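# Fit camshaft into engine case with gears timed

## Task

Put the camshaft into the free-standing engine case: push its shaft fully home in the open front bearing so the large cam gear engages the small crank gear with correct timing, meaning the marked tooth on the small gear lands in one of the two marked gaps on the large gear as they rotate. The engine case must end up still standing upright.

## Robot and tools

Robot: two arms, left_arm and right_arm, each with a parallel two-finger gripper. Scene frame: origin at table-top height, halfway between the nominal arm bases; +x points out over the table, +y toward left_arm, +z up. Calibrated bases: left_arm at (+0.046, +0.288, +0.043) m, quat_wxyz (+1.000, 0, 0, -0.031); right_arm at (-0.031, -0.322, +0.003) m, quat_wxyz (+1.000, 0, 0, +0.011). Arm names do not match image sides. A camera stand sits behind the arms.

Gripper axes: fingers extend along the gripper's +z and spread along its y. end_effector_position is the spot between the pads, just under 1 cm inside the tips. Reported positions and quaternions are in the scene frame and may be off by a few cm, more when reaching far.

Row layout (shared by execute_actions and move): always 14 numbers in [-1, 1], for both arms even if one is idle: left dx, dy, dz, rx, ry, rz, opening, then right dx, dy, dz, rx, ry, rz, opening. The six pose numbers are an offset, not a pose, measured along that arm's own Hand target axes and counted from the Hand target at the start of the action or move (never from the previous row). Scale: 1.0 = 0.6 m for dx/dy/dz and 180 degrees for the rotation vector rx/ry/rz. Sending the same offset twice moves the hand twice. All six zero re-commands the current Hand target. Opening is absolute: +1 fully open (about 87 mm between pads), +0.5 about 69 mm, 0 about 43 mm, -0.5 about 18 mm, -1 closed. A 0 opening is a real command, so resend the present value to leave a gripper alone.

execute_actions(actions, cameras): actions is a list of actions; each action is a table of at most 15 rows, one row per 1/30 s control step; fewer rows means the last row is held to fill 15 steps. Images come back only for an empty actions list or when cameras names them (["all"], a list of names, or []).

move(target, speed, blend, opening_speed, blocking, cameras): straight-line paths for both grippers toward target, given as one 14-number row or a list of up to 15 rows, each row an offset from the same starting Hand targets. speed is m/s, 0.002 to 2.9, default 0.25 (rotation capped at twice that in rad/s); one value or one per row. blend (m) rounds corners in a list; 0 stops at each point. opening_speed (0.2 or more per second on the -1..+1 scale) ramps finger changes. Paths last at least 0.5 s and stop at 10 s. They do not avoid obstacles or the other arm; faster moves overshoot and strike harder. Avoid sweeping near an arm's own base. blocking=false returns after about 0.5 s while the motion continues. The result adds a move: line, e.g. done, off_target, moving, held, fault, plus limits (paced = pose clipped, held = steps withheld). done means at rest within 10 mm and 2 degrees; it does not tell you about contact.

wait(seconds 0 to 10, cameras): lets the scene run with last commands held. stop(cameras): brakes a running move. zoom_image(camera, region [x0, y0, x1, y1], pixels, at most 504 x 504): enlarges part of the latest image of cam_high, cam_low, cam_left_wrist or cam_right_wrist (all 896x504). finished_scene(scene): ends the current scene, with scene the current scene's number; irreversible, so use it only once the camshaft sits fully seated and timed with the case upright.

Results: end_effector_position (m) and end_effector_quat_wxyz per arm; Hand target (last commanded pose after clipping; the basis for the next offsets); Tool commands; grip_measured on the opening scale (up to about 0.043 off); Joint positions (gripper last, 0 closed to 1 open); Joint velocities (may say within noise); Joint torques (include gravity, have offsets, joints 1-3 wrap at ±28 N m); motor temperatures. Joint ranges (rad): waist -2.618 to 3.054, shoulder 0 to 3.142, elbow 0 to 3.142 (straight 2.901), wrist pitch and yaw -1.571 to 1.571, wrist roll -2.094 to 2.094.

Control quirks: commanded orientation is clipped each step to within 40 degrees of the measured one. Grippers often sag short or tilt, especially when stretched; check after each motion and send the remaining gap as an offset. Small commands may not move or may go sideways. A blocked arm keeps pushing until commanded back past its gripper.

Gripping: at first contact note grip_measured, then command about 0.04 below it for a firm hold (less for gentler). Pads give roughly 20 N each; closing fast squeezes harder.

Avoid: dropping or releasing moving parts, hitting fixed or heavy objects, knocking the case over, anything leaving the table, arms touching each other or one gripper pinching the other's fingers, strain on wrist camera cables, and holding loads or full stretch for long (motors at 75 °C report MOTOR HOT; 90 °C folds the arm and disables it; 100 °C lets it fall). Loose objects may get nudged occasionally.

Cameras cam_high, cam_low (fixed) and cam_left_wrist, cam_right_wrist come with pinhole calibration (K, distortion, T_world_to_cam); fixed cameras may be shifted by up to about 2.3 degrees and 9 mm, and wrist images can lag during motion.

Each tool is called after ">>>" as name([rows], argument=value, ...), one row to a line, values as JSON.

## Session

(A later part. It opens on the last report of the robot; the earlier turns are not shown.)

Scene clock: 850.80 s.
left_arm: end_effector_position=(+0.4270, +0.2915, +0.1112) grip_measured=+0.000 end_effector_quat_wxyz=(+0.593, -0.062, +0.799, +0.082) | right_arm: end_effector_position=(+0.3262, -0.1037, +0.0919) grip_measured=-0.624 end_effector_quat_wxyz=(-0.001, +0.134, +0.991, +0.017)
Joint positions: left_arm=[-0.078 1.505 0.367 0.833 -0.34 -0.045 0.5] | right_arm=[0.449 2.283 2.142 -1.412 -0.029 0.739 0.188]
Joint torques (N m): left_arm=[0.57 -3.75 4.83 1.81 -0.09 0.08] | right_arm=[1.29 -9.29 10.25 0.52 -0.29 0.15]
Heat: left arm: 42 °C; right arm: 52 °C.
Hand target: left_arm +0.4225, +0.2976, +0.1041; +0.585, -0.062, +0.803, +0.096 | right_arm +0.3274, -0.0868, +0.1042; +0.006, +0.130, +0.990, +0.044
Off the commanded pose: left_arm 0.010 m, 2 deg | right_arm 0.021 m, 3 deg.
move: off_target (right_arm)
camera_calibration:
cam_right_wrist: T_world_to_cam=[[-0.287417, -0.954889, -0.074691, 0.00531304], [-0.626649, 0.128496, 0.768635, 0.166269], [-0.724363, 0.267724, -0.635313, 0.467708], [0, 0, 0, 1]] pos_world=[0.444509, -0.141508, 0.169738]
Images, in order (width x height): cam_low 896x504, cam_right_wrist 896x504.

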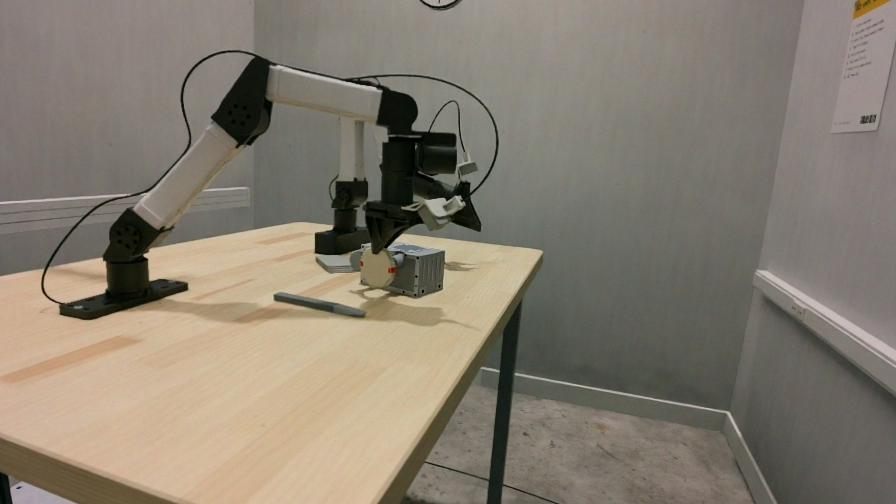

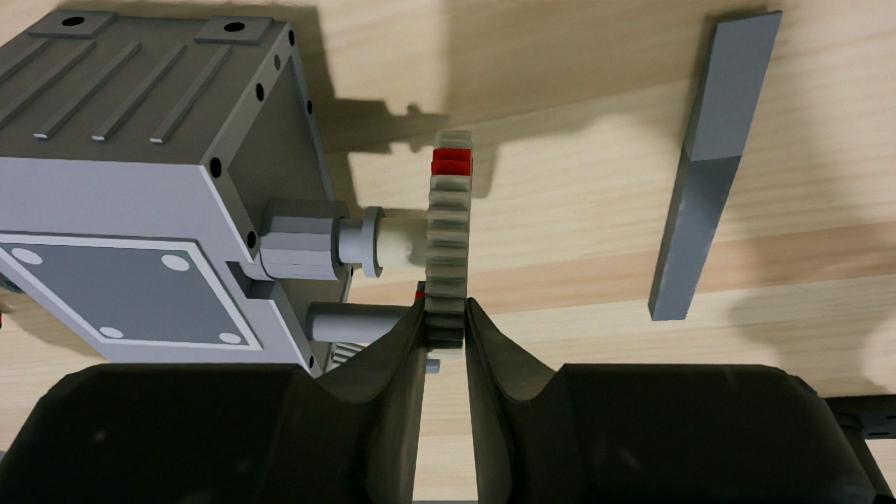

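>>> move(target=[0,0,0,0,0,0,0,0.0,0.01,0.002,0,0,0,-0.9], speed=0.03, cameras=["cam_right_wrist","cam_low"])

>>> zoom_image(camera="cam_right_wrist", region=[230, 150, 520, 370])

>>> zoom_image(camera="cam_low", region=[345, 245, 380, 280])

Scene clock: 863.67 s.
left_arm: end_effector_position=(+0.4270, +0.2915, +0.1112) grip_measured=+0.000 end_effector_quat_wxyz=(+0.593, -0.062, +0.799, +0.082) | right_arm: end_effector_position=(+0.3264, -0.1030, +0.0920) grip_measured=-0.624 end_effector_quat_wxyz=(-0.004, +0.135, +0.991, +0.010)
Joint positions: left_arm=[-0.078 1.505 0.367 0.833 -0.34 -0.045 0.5] | right_arm=[0.453 2.304 2.177 -1.439 -0.022 0.745 0.188]
Joint torques (N m): left_arm=[0.53 -3.74 4.57 1.81 -0.12 0.04] | right_arm=[1.73 -9.25 10.21 0.66 -0.36 0.19]
Heat: left arm: 42 °C; right arm: 53 °C.
Hand target: left_arm +0.4225, +0.2976, +0.1041; +0.585, -0.062, +0.803, +0.096 | right_arm +0.3290, -0.0810, +0.1036; +0.006, +0.130, +0.990, +0.044
Off the commanded pose: left_arm 0.010 m, 2 deg | right_arm 0.025 m, 4 deg.
move: off_target (right_arm)
camera_calibration:
cam_right_wrist: T_world_to_cam=[[-0.289461, -0.955294, -0.06021, 0.00535914], [-0.62013, 0.139243, 0.772043, 0.1649], [-0.729145, 0.260814, -0.632712, 0.468363], [0, 0, 0, 1]] pos_world=[0.445315, -0.139997, 0.169351]
Images, in order (width x height): cam_low 896x504, cam_right_wrist 896x504.

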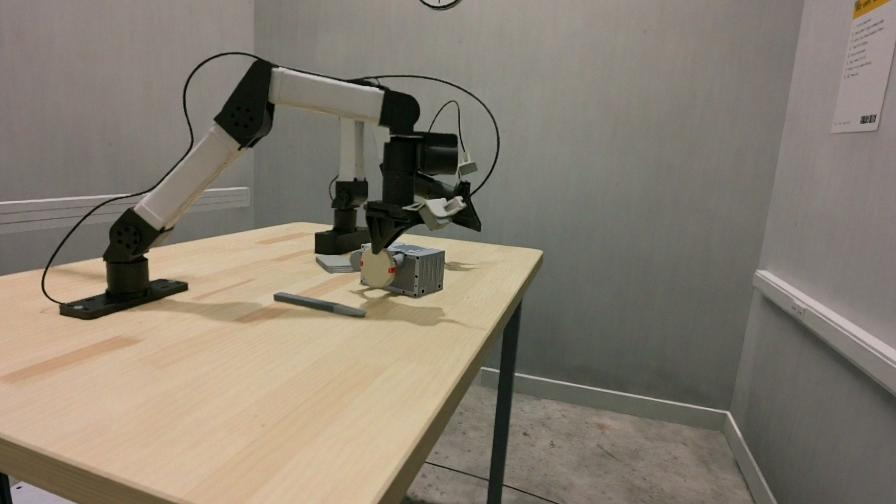

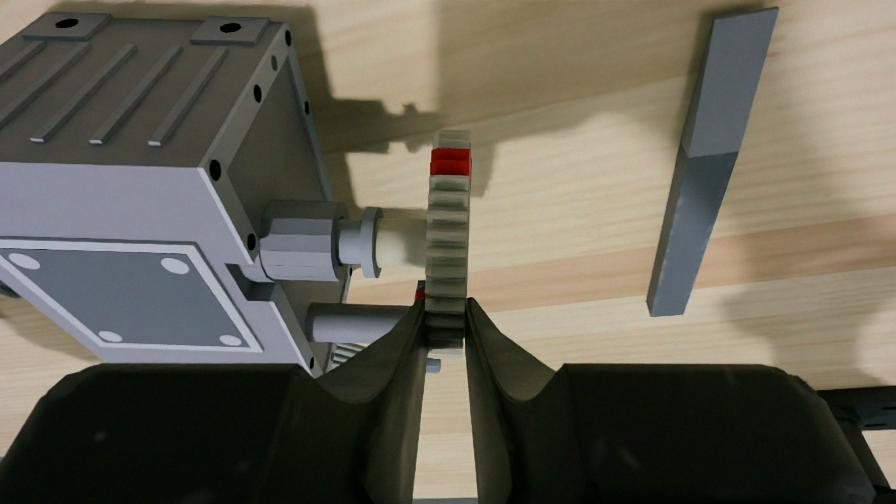

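Scaled by 1.738 from the camera's 896x504 image, which has a finer 1280x720 frame.

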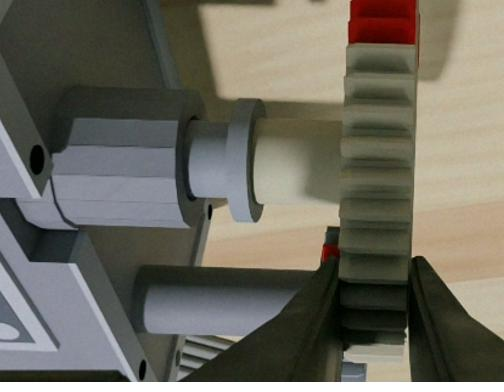

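Scaled by 14.400 from the camera's 896x504 image, which has a finer 1280x720 frame.

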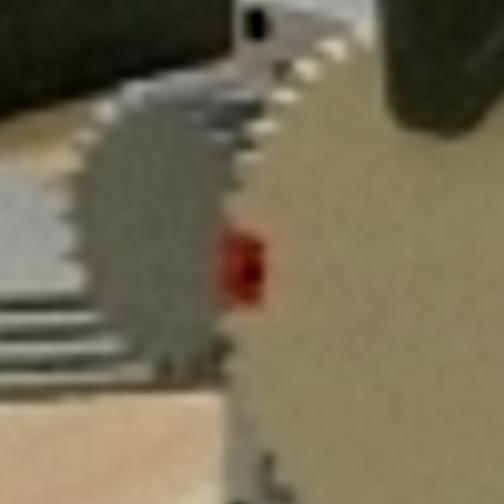

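>>> zoom_image(camera="cam_right_wrist", region=[390, 260, 490, 370])

>>> zoom_image(camera="cam_low", region=[355, 255, 375, 270])

Scaled by 4.582 from the camera's 896x504 image, which has a finer 1280x720 frame.

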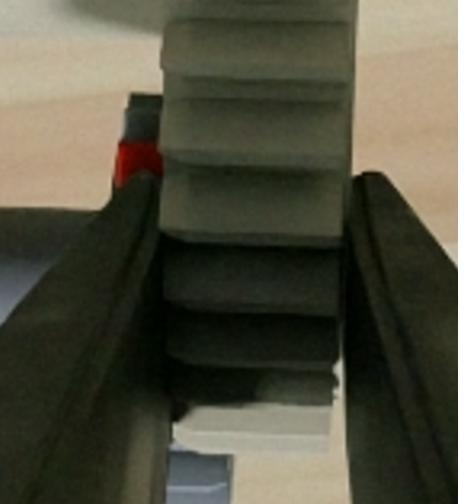

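Scaled by 25.200 from the camera's 896x504 image, which has a finer 1280x720 frame.

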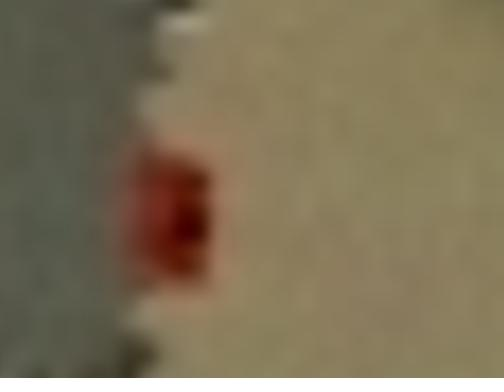

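>>> move(target=[0,0,0,0,0,0,0,0.0,-0.024,0.0,0,0,0,-0.9], speed=0.05)

>>> move(target=[0,0,0,0,0,0,0,0,0,0,0,0,0,-0.3], opening_speed=0.3, cameras=["cam_right_wrist","cam_low"])

>>> zoom_image(camera="cam_low", region=[345, 245, 380, 280])

>>> zoom_image(camera="cam_right_wrist", region=[230, 150, 520, 370])

Scene clock: 891.37 s.
left_arm: end_effector_position=(+0.4270, +0.2915, +0.1112) grip_measured=+0.000 end_effector_quat_wxyz=(+0.593, -0.062, +0.799, +0.082) | right_arm: end_effector_position=(+0.3264, -0.1036, +0.0910) grip_measured=-0.624 end_effector_quat_wxyz=(+0.000, +0.136, +0.991, +0.015)
Joint positions: left_arm=[-0.078 1.505 0.367 0.833 -0.34 -0.045 0.5] | right_arm=[0.45 2.284 2.141 -1.41 -0.025 0.745 0.188]
Joint torques (N m): left_arm=[0.57 -3.79 4.48 1.84 -0.1 0.06] | right_arm=[0.1 -11.41 5.41 0.75 -0.33 -0.06]
Heat: left arm: 41 °C; right arm: 51 °C.
Hand target: left_arm +0.4225, +0.2976, +0.1041; +0.585, -0.062, +0.803, +0.096 | right_arm +0.3253, -0.0948, +0.1023; +0.006, +0.130, +0.990, +0.044
Off the commanded pose: left_arm 0.010 m, 2 deg | right_arm 0.014 m, 3 deg.
move: off_target (right_arm)

Scene clock: 893.57 s.
left_arm: end_effector_position=(+0.4270, +0.2915, +0.1112) grip_measured=+0.000 end_effector_quat_wxyz=(+0.593, -0.062, +0.799, +0.082) | right_arm: end_effector_position=(+0.3225, -0.0999, +0.0902) grip_measured=-0.300 end_effector_quat_wxyz=(-0.012, +0.136, +0.990, +0.025)
Joint positions: left_arm=[-0.078 1.505 0.367 0.833 -0.34 -0.045 0.5] | right_arm=[0.45 2.284 2.132 -1.409 -0.054 0.744 0.35]
Joint torques (N m): left_arm=[0.7 -3.78 4.49 1.8 -0.17 0.08] | right_arm=[0.12 -11.51 6 0.75 -0.04 -0.05]
Heat: left arm: 41 °C; right arm: 50 °C.
Hand target: left_arm +0.4225, +0.2976, +0.1041; +0.585, -0.062, +0.803, +0.096 | right_arm +0.3253, -0.0948, +0.1023; +0.006, +0.130, +0.990, +0.044
Off the commanded pose: left_arm 0.010 m, 2 deg | right_arm 0.013 m, 3 deg.
move: off_target (right_arm)
camera_calibration:
cam_right_wrist: T_world_to_cam=[[-0.292194, -0.952427, -0.0866392, 0.0106032], [-0.611537, 0.116422, 0.782604, 0.157452], [-0.735286, 0.281655, -0.616462, 0.466126], [0, 0, 0, 1]] pos_world=[0.442122, -0.139519, 0.165045]
Images, in order (width x height): cam_low 896x504, cam_right_wrist 896x504.

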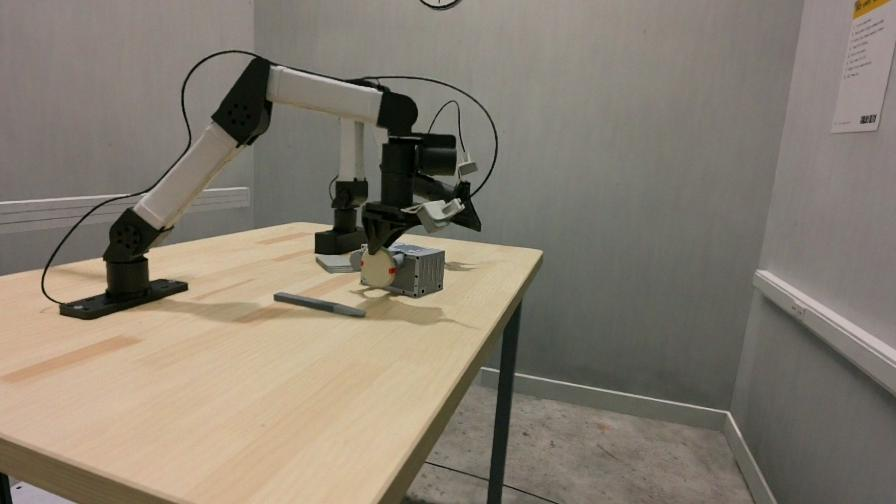

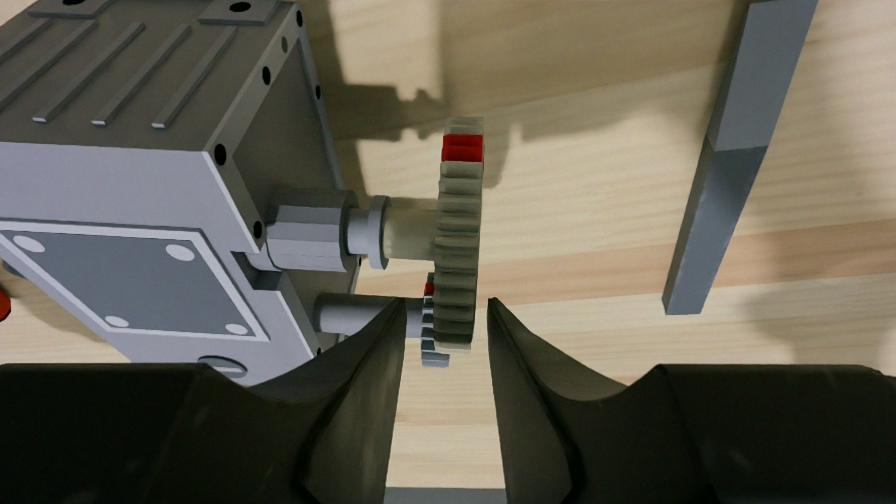

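Scaled by 14.400 from the camera's 896x504 image, which has a finer 1280x720 frame.

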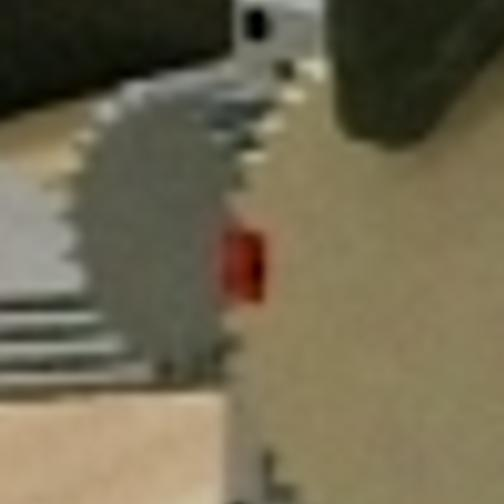

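Scaled by 1.738 from the camera's 896x504 image, which has a finer 1280x720 frame.

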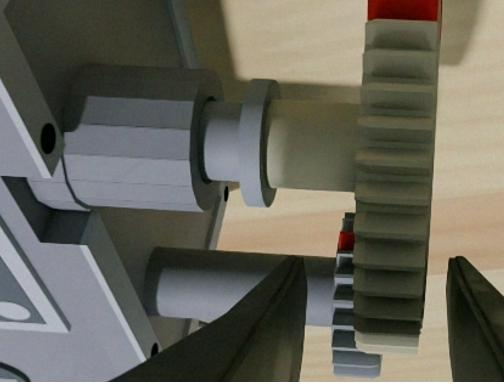

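>>> zoom_image(camera="cam_right_wrist", region=[400, 255, 490, 375])

Scaled by 4.200 from the camera's 896x504 image, which has a finer 1280x720 frame.

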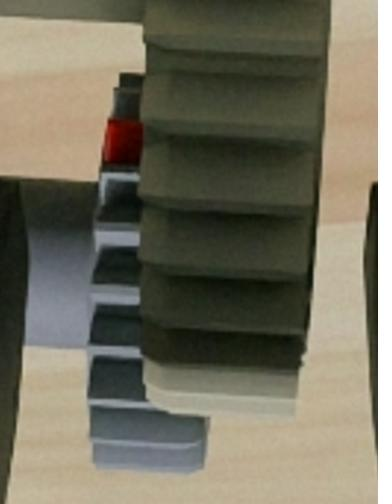

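>>> move([
  [0,0,0,0,0,0,0,0,-0.008,-0.02,0,0,0,0.05],
  [0,0,0,0,0,0,0,0,-0.008,-0.13,0,0,0,0.05],
  [0,0,0,0,0,0,0,0,-0.105,-0.13,0,0,0,0.05],
], speed=0.12, opening_speed=0.5, cameras=["cam_right_wrist","cam_low"])

>>> zoom_image(camera="cam_low", region=[350, 240, 420, 290])

Scene clock: 909.00 s.
left_arm: end_effector_position=(+0.4270, +0.2915, +0.1112) grip_measured=+0.000 end_effector_quat_wxyz=(+0.593, -0.062, +0.799, +0.082) | right_arm: end_effector_position=(+0.3126, -0.1611, +0.1611) grip_measured=+0.050 end_effector_quat_wxyz=(+0.002, +0.136, +0.990, +0.038)
Joint positions: left_arm=[-0.078 1.505 0.367 0.833 -0.34 -0.045 0.5] | right_arm=[0.324 2.127 2.165 -1.57 -0.065 0.619 0.525]
Joint torques (N m): left_arm=[0.7 -3.77 4.66 1.83 -0.08 0.07] | right_arm=[-0.18 -10.77 5.79 0.47 -0.02 -0.1]
Heat: left arm: 41 °C; right arm: 49 °C.
Hand target: left_arm +0.4225, +0.2976, +0.1041; +0.585, -0.062, +0.803, +0.096 | right_arm +0.3072, -0.1620, +0.1744; +0.006, +0.130, +0.990, +0.044
Off the commanded pose: left_arm 0.010 m, 2 deg | right_arm 0.014 m, 1 deg.
joint sent to its limit (right arm) — joint 4 (wrist pitch), lower limit. The joint targets still meet the commanded pose.
move: off_target (right_arm)
camera_calibration:
cam_right_wrist: T_world_to_cam=[[-0.290955, -0.949659, -0.116155, -0.0396238], [-0.634735, 0.100761, 0.766133, 0.110408], [-0.715861, 0.296638, -0.632099, 0.518743], [0, 0, 0, 1]] pos_world=[0.429899, -0.202633, 0.238707]
Images, in order (width x height): cam_low 896x504, cam_right_wrist 896x504.

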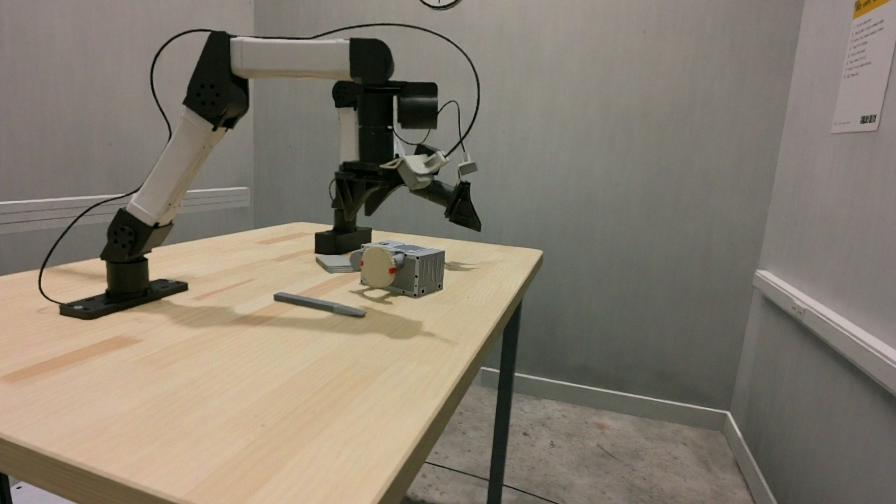

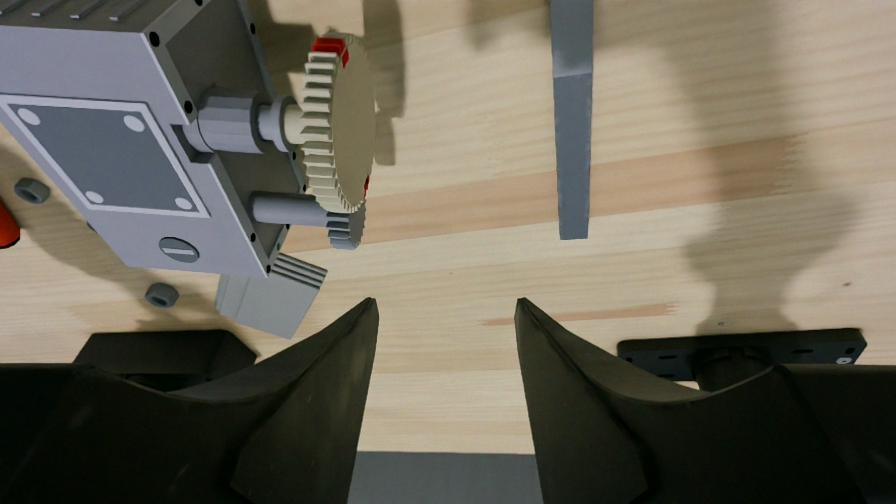

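Scaled by 7.200 from the camera's 896x504 image, which has a finer 1280x720 frame.

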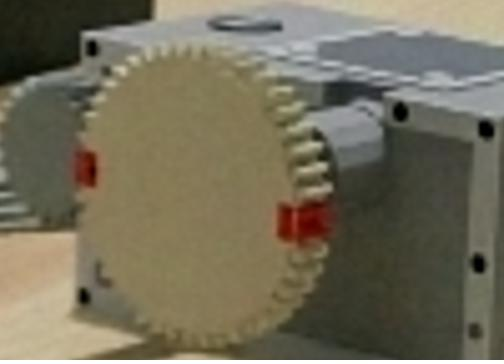

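>>> zoom_image(camera="cam_right_wrist", region=[280, 130, 400, 260])

>>> zoom_image(camera="cam_low", region=[350, 250, 375, 275])

Scaled by 3.877 from the camera's 896x504 image, which has a finer 1280x720 frame.

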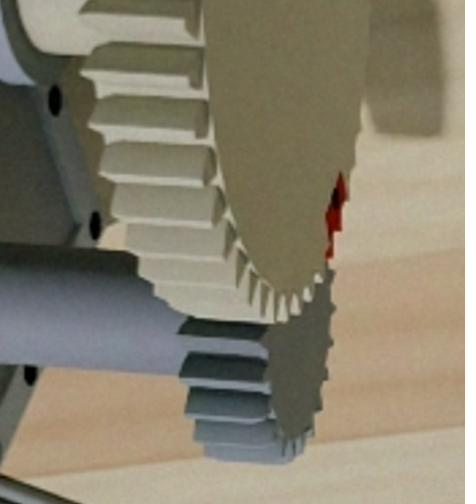

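Scaled by 20.160 from the camera's 896x504 image, which has a finer 1280x720 frame.

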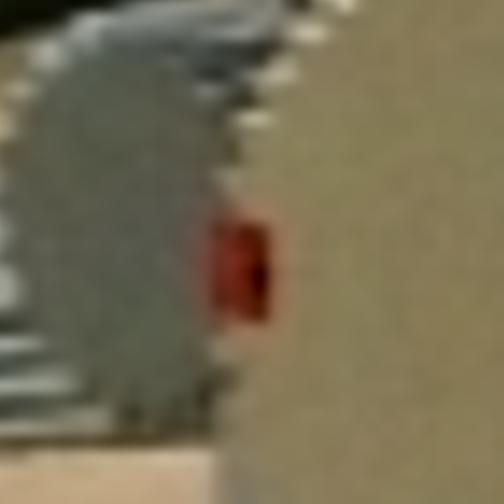

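>>> move([
  [0,0,0,0,0,0,0,0,0,0,0,0,0,-1],
  [0,0,0,0,0,0,0,0.003,0.0,0.155,0,0,0,-1],
], speed=0.1, cameras=["cam_right_wrist","cam_low"])

>>> zoom_image(camera="cam_low", region=[320, 220, 430, 300])

Scene clock: 925.30 s.
left_arm: end_effector_position=(+0.4270, +0.2915, +0.1112) grip_measured=+0.000 end_effector_quat_wxyz=(+0.593, -0.062, +0.799, +0.082) | right_arm: end_effector_position=(+0.3034, -0.1594, +0.0723) grip_measured=-0.978 end_effector_quat_wxyz=(-0.015, +0.130, +0.991, +0.029)
Joint positions: left_arm=[-0.078 1.505 0.367 0.833 -0.34 -0.045 0.5] | right_arm=[0.337 2.098 1.76 -1.232 -0.065 0.619 0.011]
Joint torques (N m): left_arm=[0.75 -3.66 4.71 1.85 -0.11 0.06] | right_arm=[0.34 -10.35 5.93 0.78 -0.01 0.11]
Heat: left arm: 41 °C; right arm: 48 °C.
Hand target: left_arm +0.4225, +0.2976, +0.1041; +0.585, -0.062, +0.803, +0.096 | right_arm +0.3076, -0.1537, +0.0817; +0.006, +0.130, +0.990, +0.044
Off the commanded pose: left_arm 0.010 m, 2 deg | right_arm 0.012 m, 3 deg.
move: off_target (right_arm)
camera_calibration:
cam_right_wrist: T_world_to_cam=[[-0.281635, -0.954937, -0.093684, -0.0562451], [-0.60863, 0.102308, 0.78683, 0.163247], [-0.741789, 0.278618, -0.610017, 0.458777], [0, 0, 0, 1]] pos_world=[0.423832, -0.198235, 0.146145]
Images, in order (width x height): cam_low 896x504, cam_right_wrist 896x504.

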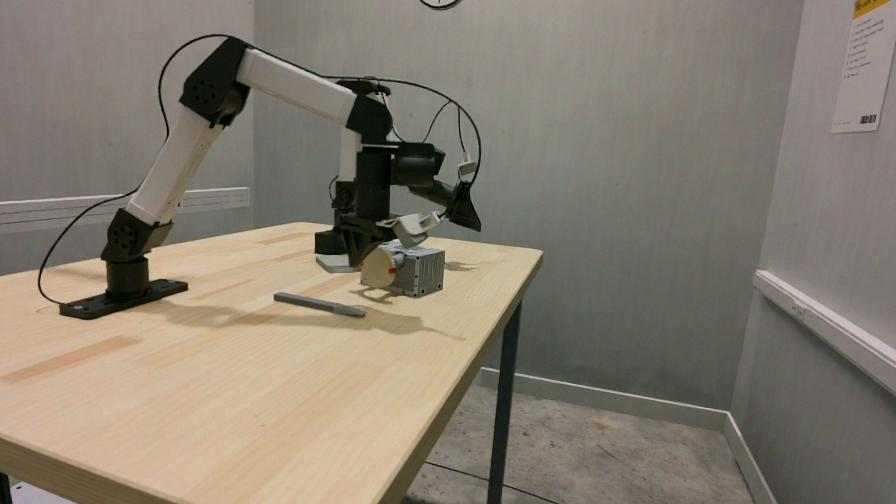

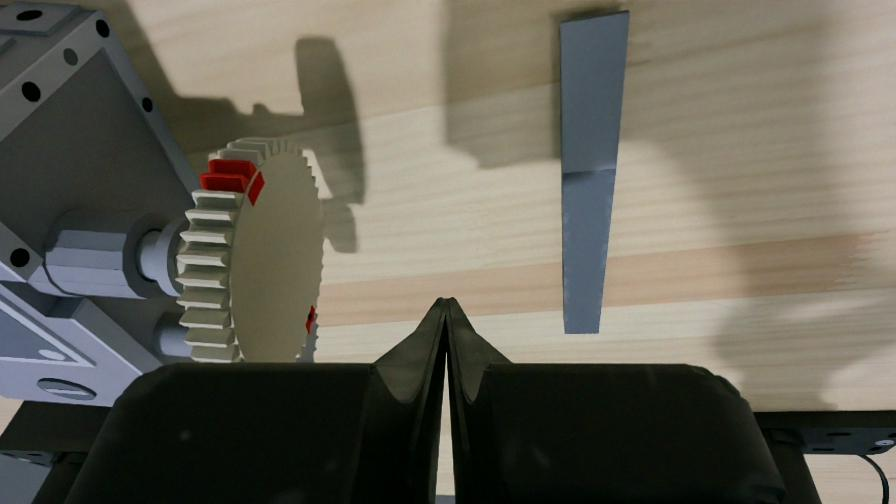

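Scaled by 4.582 from the camera's 896x504 image, which has a finer 1280x720 frame.

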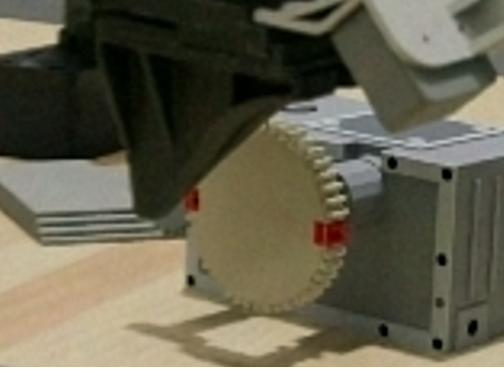

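>>> move(target=[0,0,0,0,0,0,0,-0.012,0.066,0.008,0,0,0,-1], speed=0.08, cameras=["cam_right_wrist","cam_low"])

>>> zoom_image(camera="cam_low", region=[320, 220, 430, 300])

>>> zoom_image(camera="cam_right_wrist", region=[230, 150, 520, 370])

Scene clock: 936.70 s.
left_arm: end_effector_position=(+0.4270, +0.2915, +0.1112) grip_measured=+0.000 end_effector_quat_wxyz=(+0.593, -0.062, +0.799, +0.082) | right_arm: end_effector_position=(+0.3219, -0.1209, +0.0736) grip_measured=-0.978 end_effector_quat_wxyz=(+0.001, +0.128, +0.991, +0.039)
Joint positions: left_arm=[-0.078 1.505 0.367 0.833 -0.34 -0.045 0.5] | right_arm=[0.405 2.193 1.918 -1.253 -0.065 0.684 0.011]
Joint torques (N m): left_arm=[0.57 -3.86 4.62 1.82 -0.1 0.08] | right_arm=[0.1 -8.27 9.52 0.43 0.04 0.13]
Heat: left arm: 41 °C; right arm: 50 °C.
Hand target: left_arm +0.4225, +0.2976, +0.1041; +0.585, -0.062, +0.803, +0.096 | right_arm +0.3249, -0.1171, +0.0805; +0.006, +0.130, +0.990, +0.044
Off the commanded pose: left_arm 0.010 m, 2 deg | right_arm 0.008 m, 1 deg.
move: done
camera_calibration:
cam_right_wrist: T_world_to_cam=[[-0.275193, -0.954025, -0.118763, -0.0142705], [-0.636115, 0.0880652, 0.766553, 0.178226], [-0.720852, 0.286496, -0.631104, 0.458434], [0, 0, 0, 1]] pos_world=[0.439908, -0.16065, 0.151005]
Images, in order (width x height): cam_low 896x504, cam_right_wrist 896x504.

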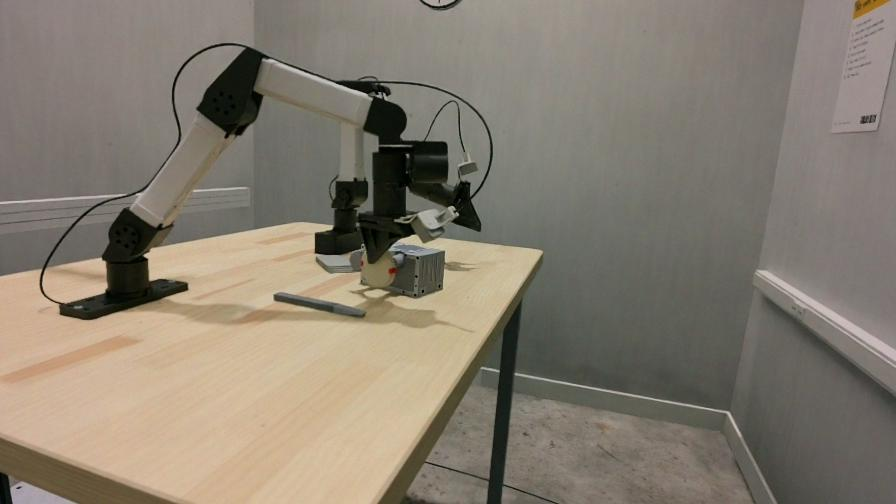

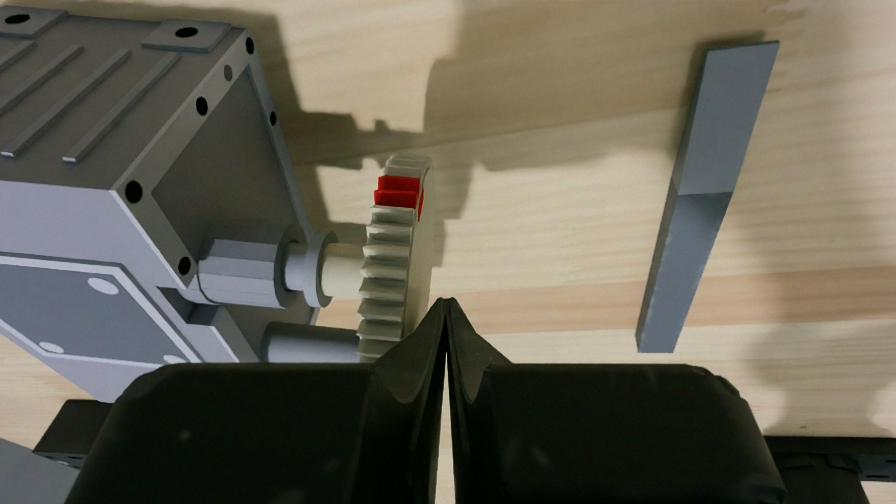

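Scaled by 4.582 from the camera's 896x504 image, which has a finer 1280x720 frame.

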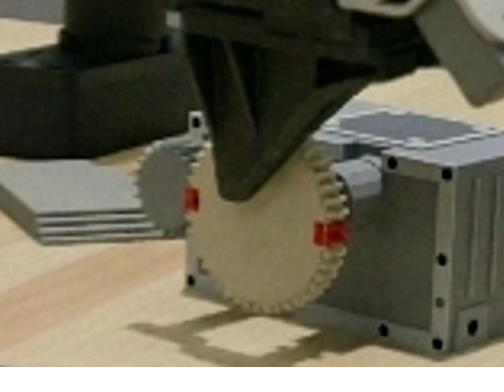

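Scaled by 1.738 from the camera's 896x504 image, which has a finer 1280x720 frame.

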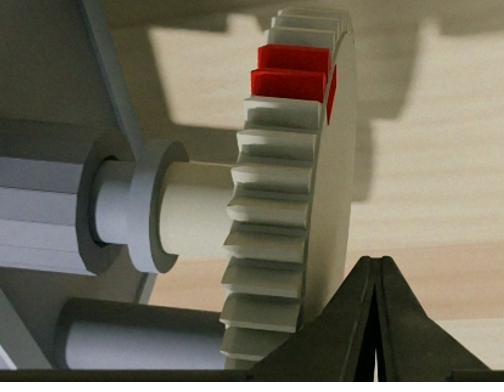

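>>> move(target=[0,0,0,0,0,0,0,-0.008,0.003,0.015,0,0,0,-1], speed=0.05, cameras=["cam_low"])

>>> zoom_image(camera="cam_low", region=[320, 220, 430, 300])

Scene clock: 954.00 s.
left_arm: end_effector_position=(+0.4270, +0.2915, +0.1112) grip_measured=+0.000 end_effector_quat_wxyz=(+0.593, -0.062, +0.799, +0.082) | right_arm: end_effector_position=(+0.3224, -0.1207, +0.0652) grip_measured=-0.978 end_effector_quat_wxyz=(-0.007, +0.129, +0.991, +0.034)
Joint positions: left_arm=[-0.078 1.505 0.367 0.833 -0.34 -0.045 0.5] | right_arm=[0.405 2.219 1.925 -1.253 -0.065 0.684 0.011]
Joint torques (N m): left_arm=[0.75 -3.9 4.64 1.82 -0.11 0.08] | right_arm=[-0.09 -8.42 9.5 0.58 0.04 0.09]
Heat: left arm: 41 °C; right arm: 50 °C.
Hand target: left_arm +0.4225, +0.2976, +0.1041; +0.585, -0.062, +0.803, +0.096 | right_arm +0.3302, -0.1159, +0.0716; +0.006, +0.131, +0.990, +0.044
Off the commanded pose: left_arm 0.010 m, 2 deg | right_arm 0.011 m, 2 deg.
move: off_target (right_arm)
Images, in order (width x height): cam_low 896x504.

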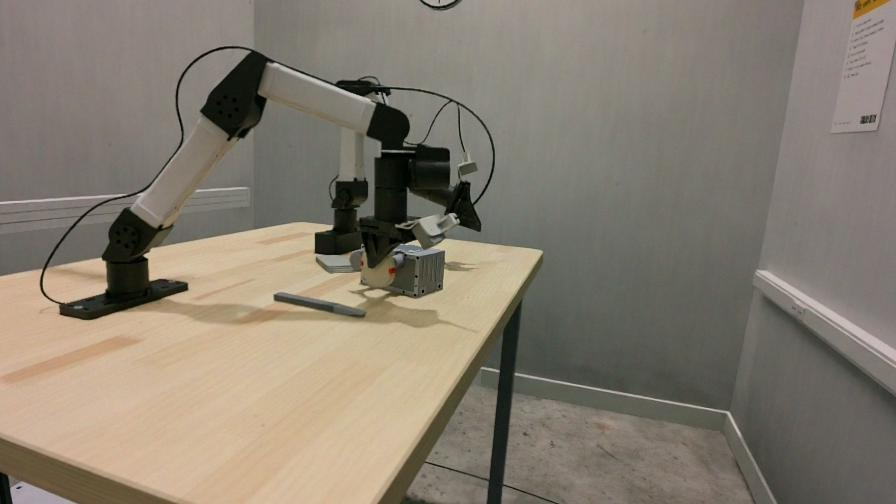

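Scaled by 4.582 from the camera's 896x504 image, which has a finer 1280x720 frame.

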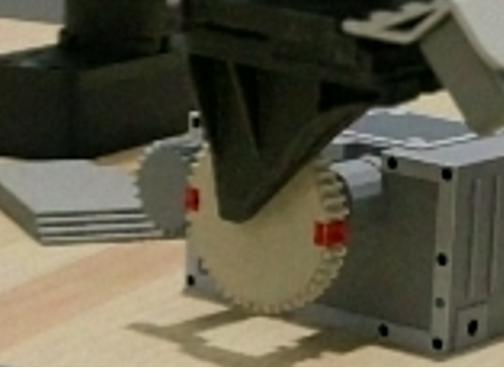

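>>> move(target=[0,0,0,0,0,0,0,-0.006,0.014,0.0,0,0,0,-1], speed=0.04, cameras=["cam_low","cam_right_wrist"])

>>> zoom_image(camera="cam_low", region=[320, 220, 430, 300])

Scene clock: 963.80 s.
left_arm: end_effector_position=(+0.4270, +0.2915, +0.1112) grip_measured=+0.000 end_effector_quat_wxyz=(+0.593, -0.062, +0.799, +0.082) | right_arm: end_effector_position=(+0.3247, -0.1175, +0.0662) grip_measured=-0.978 end_effector_quat_wxyz=(-0.014, +0.127, +0.991, +0.030)
Joint positions: left_arm=[-0.078 1.505 0.367 0.833 -0.34 -0.045 0.5] | right_arm=[0.41 2.255 1.987 -1.295 -0.065 0.685 0.011]
Joint torques (N m): left_arm=[0.55 -3.75 4.72 1.81 -0.11 0.06] | right_arm=[0.28 -8.47 9.87 0.74 0.04 0.18]
Heat: left arm: 41 °C; right arm: 49 °C.
Hand target: left_arm +0.4225, +0.2976, +0.1041; +0.585, -0.062, +0.803, +0.096 | right_arm +0.3359, -0.1086, +0.0724; +0.006, +0.130, +0.990, +0.044
Off the commanded pose: left_arm 0.010 m, 2 deg | right_arm 0.015 m, 3 deg.
move: off_target (right_arm)
camera_calibration:
cam_right_wrist: T_world_to_cam=[[-0.2747, -0.956798, -0.0952793, -0.0131451], [-0.610811, 0.097115, 0.785798, 0.176779], [-0.742597, 0.274056, -0.6111, 0.45902], [0, 0, 0, 1]] pos_world=[0.445234, -0.155542, 0.140343]
Images, in order (width x height): cam_low 896x504, cam_right_wrist 896x504.

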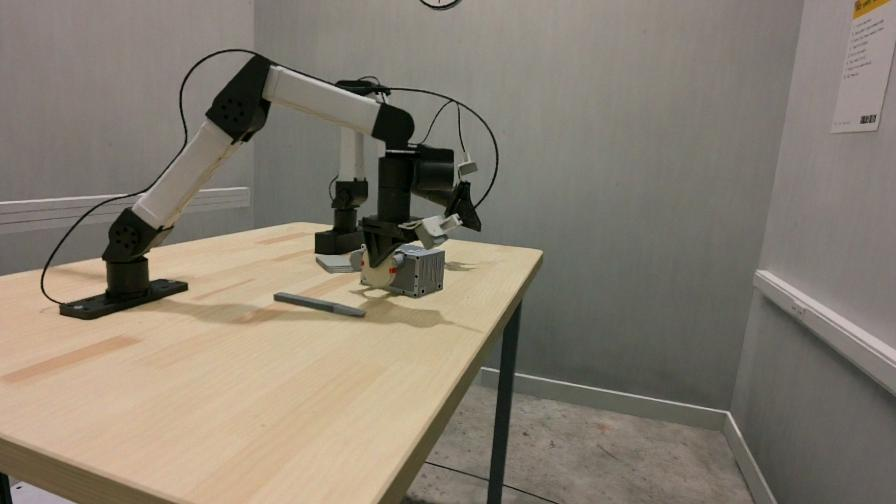

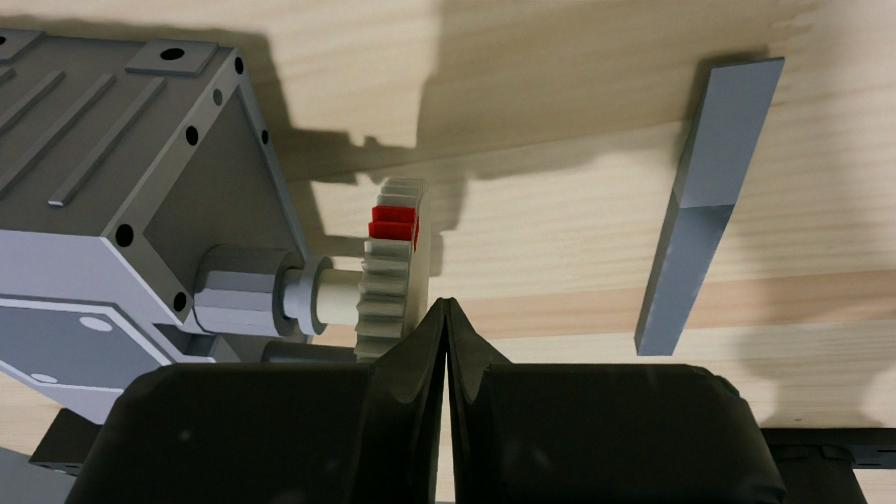

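Scaled by 4.582 from the camera's 896x504 image, which has a finer 1280x720 frame.

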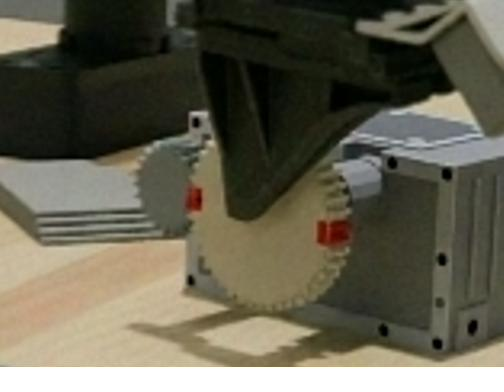

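>>> move(target=[0,0,0,0,0,0,0,-0.004,0.016,0.001,0,0,0,-1], speed=0.04, cameras=["cam_low","cam_right_wrist"])

>>> zoom_image(camera="cam_low", region=[320, 220, 430, 300])

Scene clock: 971.50 s.
left_arm: end_effector_position=(+0.4270, +0.2915, +0.1112) grip_measured=+0.000 end_effector_quat_wxyz=(+0.593, -0.062, +0.799, +0.082) | right_arm: end_effector_position=(+0.3252, -0.1117, +0.0669) grip_measured=-0.978 end_effector_quat_wxyz=(-0.023, +0.126, +0.991, +0.024)
Joint positions: left_arm=[-0.078 1.505 0.367 0.833 -0.34 -0.045 0.5] | right_arm=[0.421 2.294 2.053 -1.343 -0.065 0.695 0.011]
Joint torques (N m): left_arm=[0.7 -3.88 4.64 1.76 -0.12 0.1] | right_arm=[0.35 -8.69 10 0.89 0.04 0.21]
Motor temperatures (°C): left_arm=[22 39 31 41 23 22 23] | right_arm=[23 47 49 28 23 24 24]
Heat: left arm: 41 °C; right arm: 49 °C.
Hand target: left_arm +0.4225, +0.2976, +0.1041; +0.585, -0.062, +0.803, +0.096 | right_arm +0.3407, -0.1000, +0.0727; +0.006, +0.131, +0.990, +0.044
Off the commanded pose: left_arm 0.010 m, 2 deg | right_arm 0.020 m, 4 deg.
move: off_target (right_arm)
camera_calibration:
cam_right_wrist: T_world_to_cam=[[-0.275283, -0.95792, -0.0812899, -0.0083407], [-0.596115, 0.103745, 0.796168, 0.171355], [-0.754233, 0.267629, -0.59959, 0.460597], [0, 0, 0, 1]] pos_world=[0.447249, -0.149036, 0.139064]
Images, in order (width x height): cam_low 896x504, cam_right_wrist 896x504.

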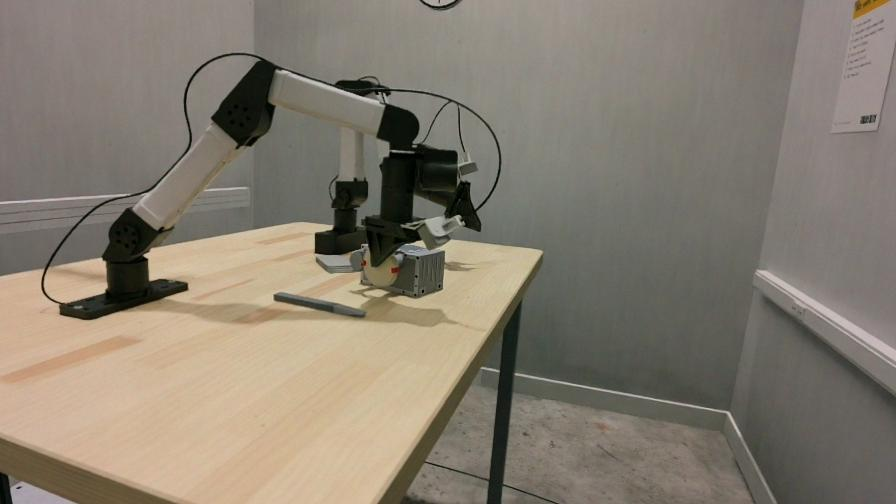

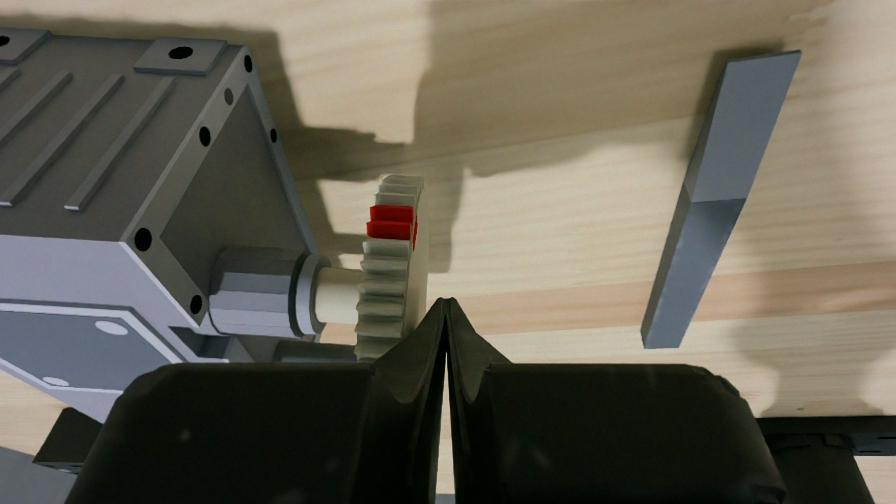

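Scaled by 4.582 from the camera's 896x504 image, which has a finer 1280x720 frame.

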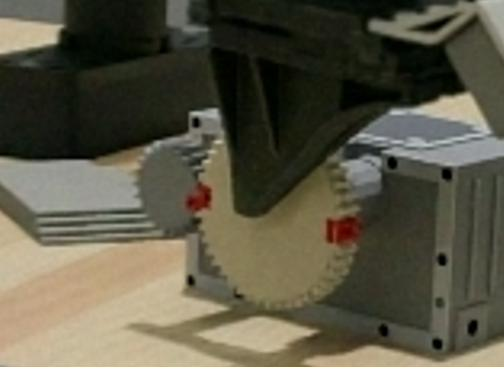

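>>> move(target=[0,0,0,0,0,0,0,-0.001,0.012,0.001,0,0,0,-1], speed=0.04, cameras=["cam_low","cam_right_wrist"])

>>> zoom_image(camera="cam_low", region=[350, 250, 375, 275])

>>> zoom_image(camera="cam_right_wrist", region=[190, 200, 440, 370])

Scene clock: 979.83 s.
left_arm: end_effector_position=(+0.4270, +0.2915, +0.1112) grip_measured=+0.000 end_effector_quat_wxyz=(+0.593, -0.062, +0.799, +0.082) | right_arm: end_effector_position=(+0.3253, -0.1094, +0.0674) grip_measured=-0.978 end_effector_quat_wxyz=(-0.029, +0.126, +0.991, +0.019)
Joint positions: left_arm=[-0.078 1.505 0.367 0.833 -0.34 -0.045 0.5] | right_arm=[0.426 2.32 2.097 -1.376 -0.063 0.699 0.011]
Joint torques (N m): left_arm=[0.65 -3.78 4.53 1.79 -0.13 0.04] | right_arm=[0.84 -8.81 10.15 1.02 0.02 0.29]
Heat: left arm: 41 °C; right arm: 50 °C.
Hand target: left_arm +0.4225, +0.2976, +0.1041; +0.585, -0.062, +0.803, +0.096 | right_arm +0.3431, -0.0930, +0.0728; +0.006, +0.130, +0.990, +0.044
Off the commanded pose: left_arm 0.010 m, 2 deg | right_arm 0.025 m, 5 deg.
move: off_target (right_arm)
camera_calibration:
cam_right_wrist: T_world_to_cam=[[-0.275192, -0.958852, -0.0698097, -0.00688817], [-0.58559, 0.10959, 0.803165, 0.167486], [-0.762466, 0.261904, -0.591652, 0.461892], [0, 0, 0, 1]] pos_world=[0.44836, -0.145931, 0.138279]
Images, in order (width x height): cam_low 896x504, cam_right_wrist 896x504.

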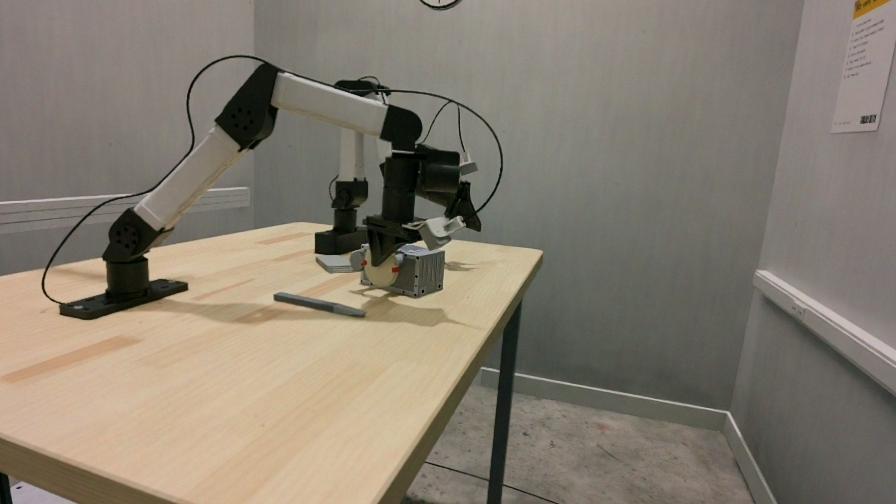

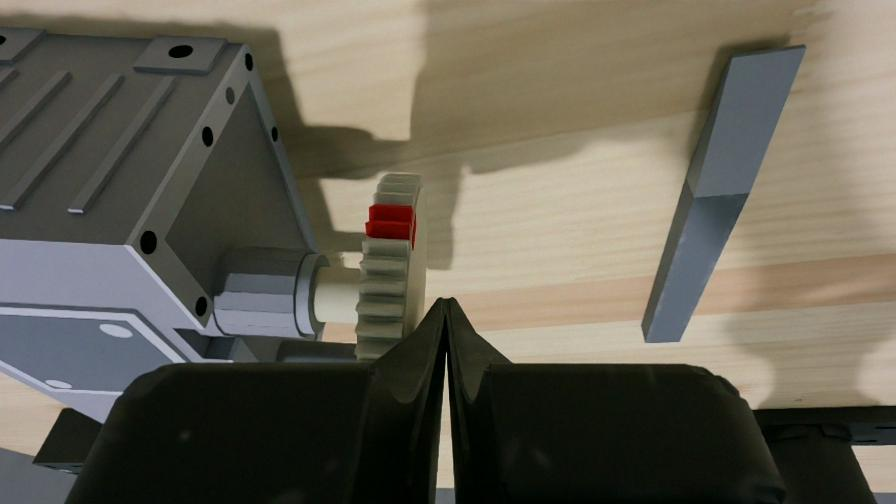

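Scaled by 20.160 from the camera's 896x504 image, which has a finer 1280x720 frame.

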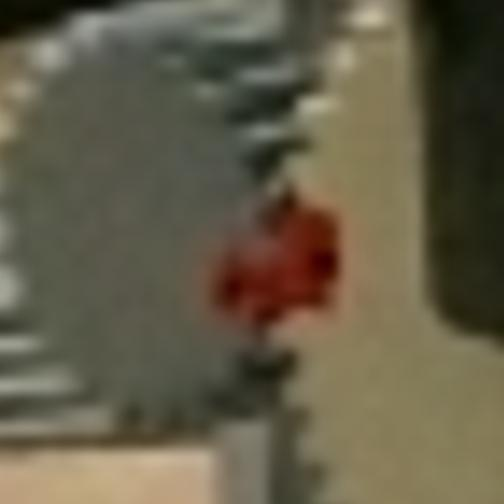

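Scaled by 2.016 from the camera's 896x504 image, which has a finer 1280x720 frame.

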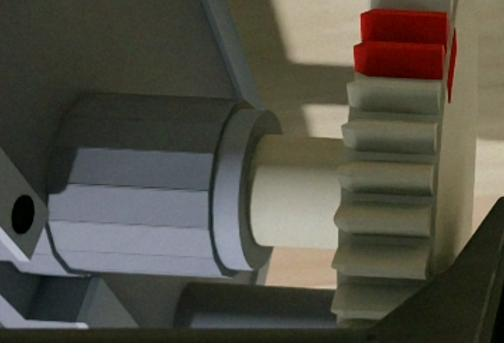

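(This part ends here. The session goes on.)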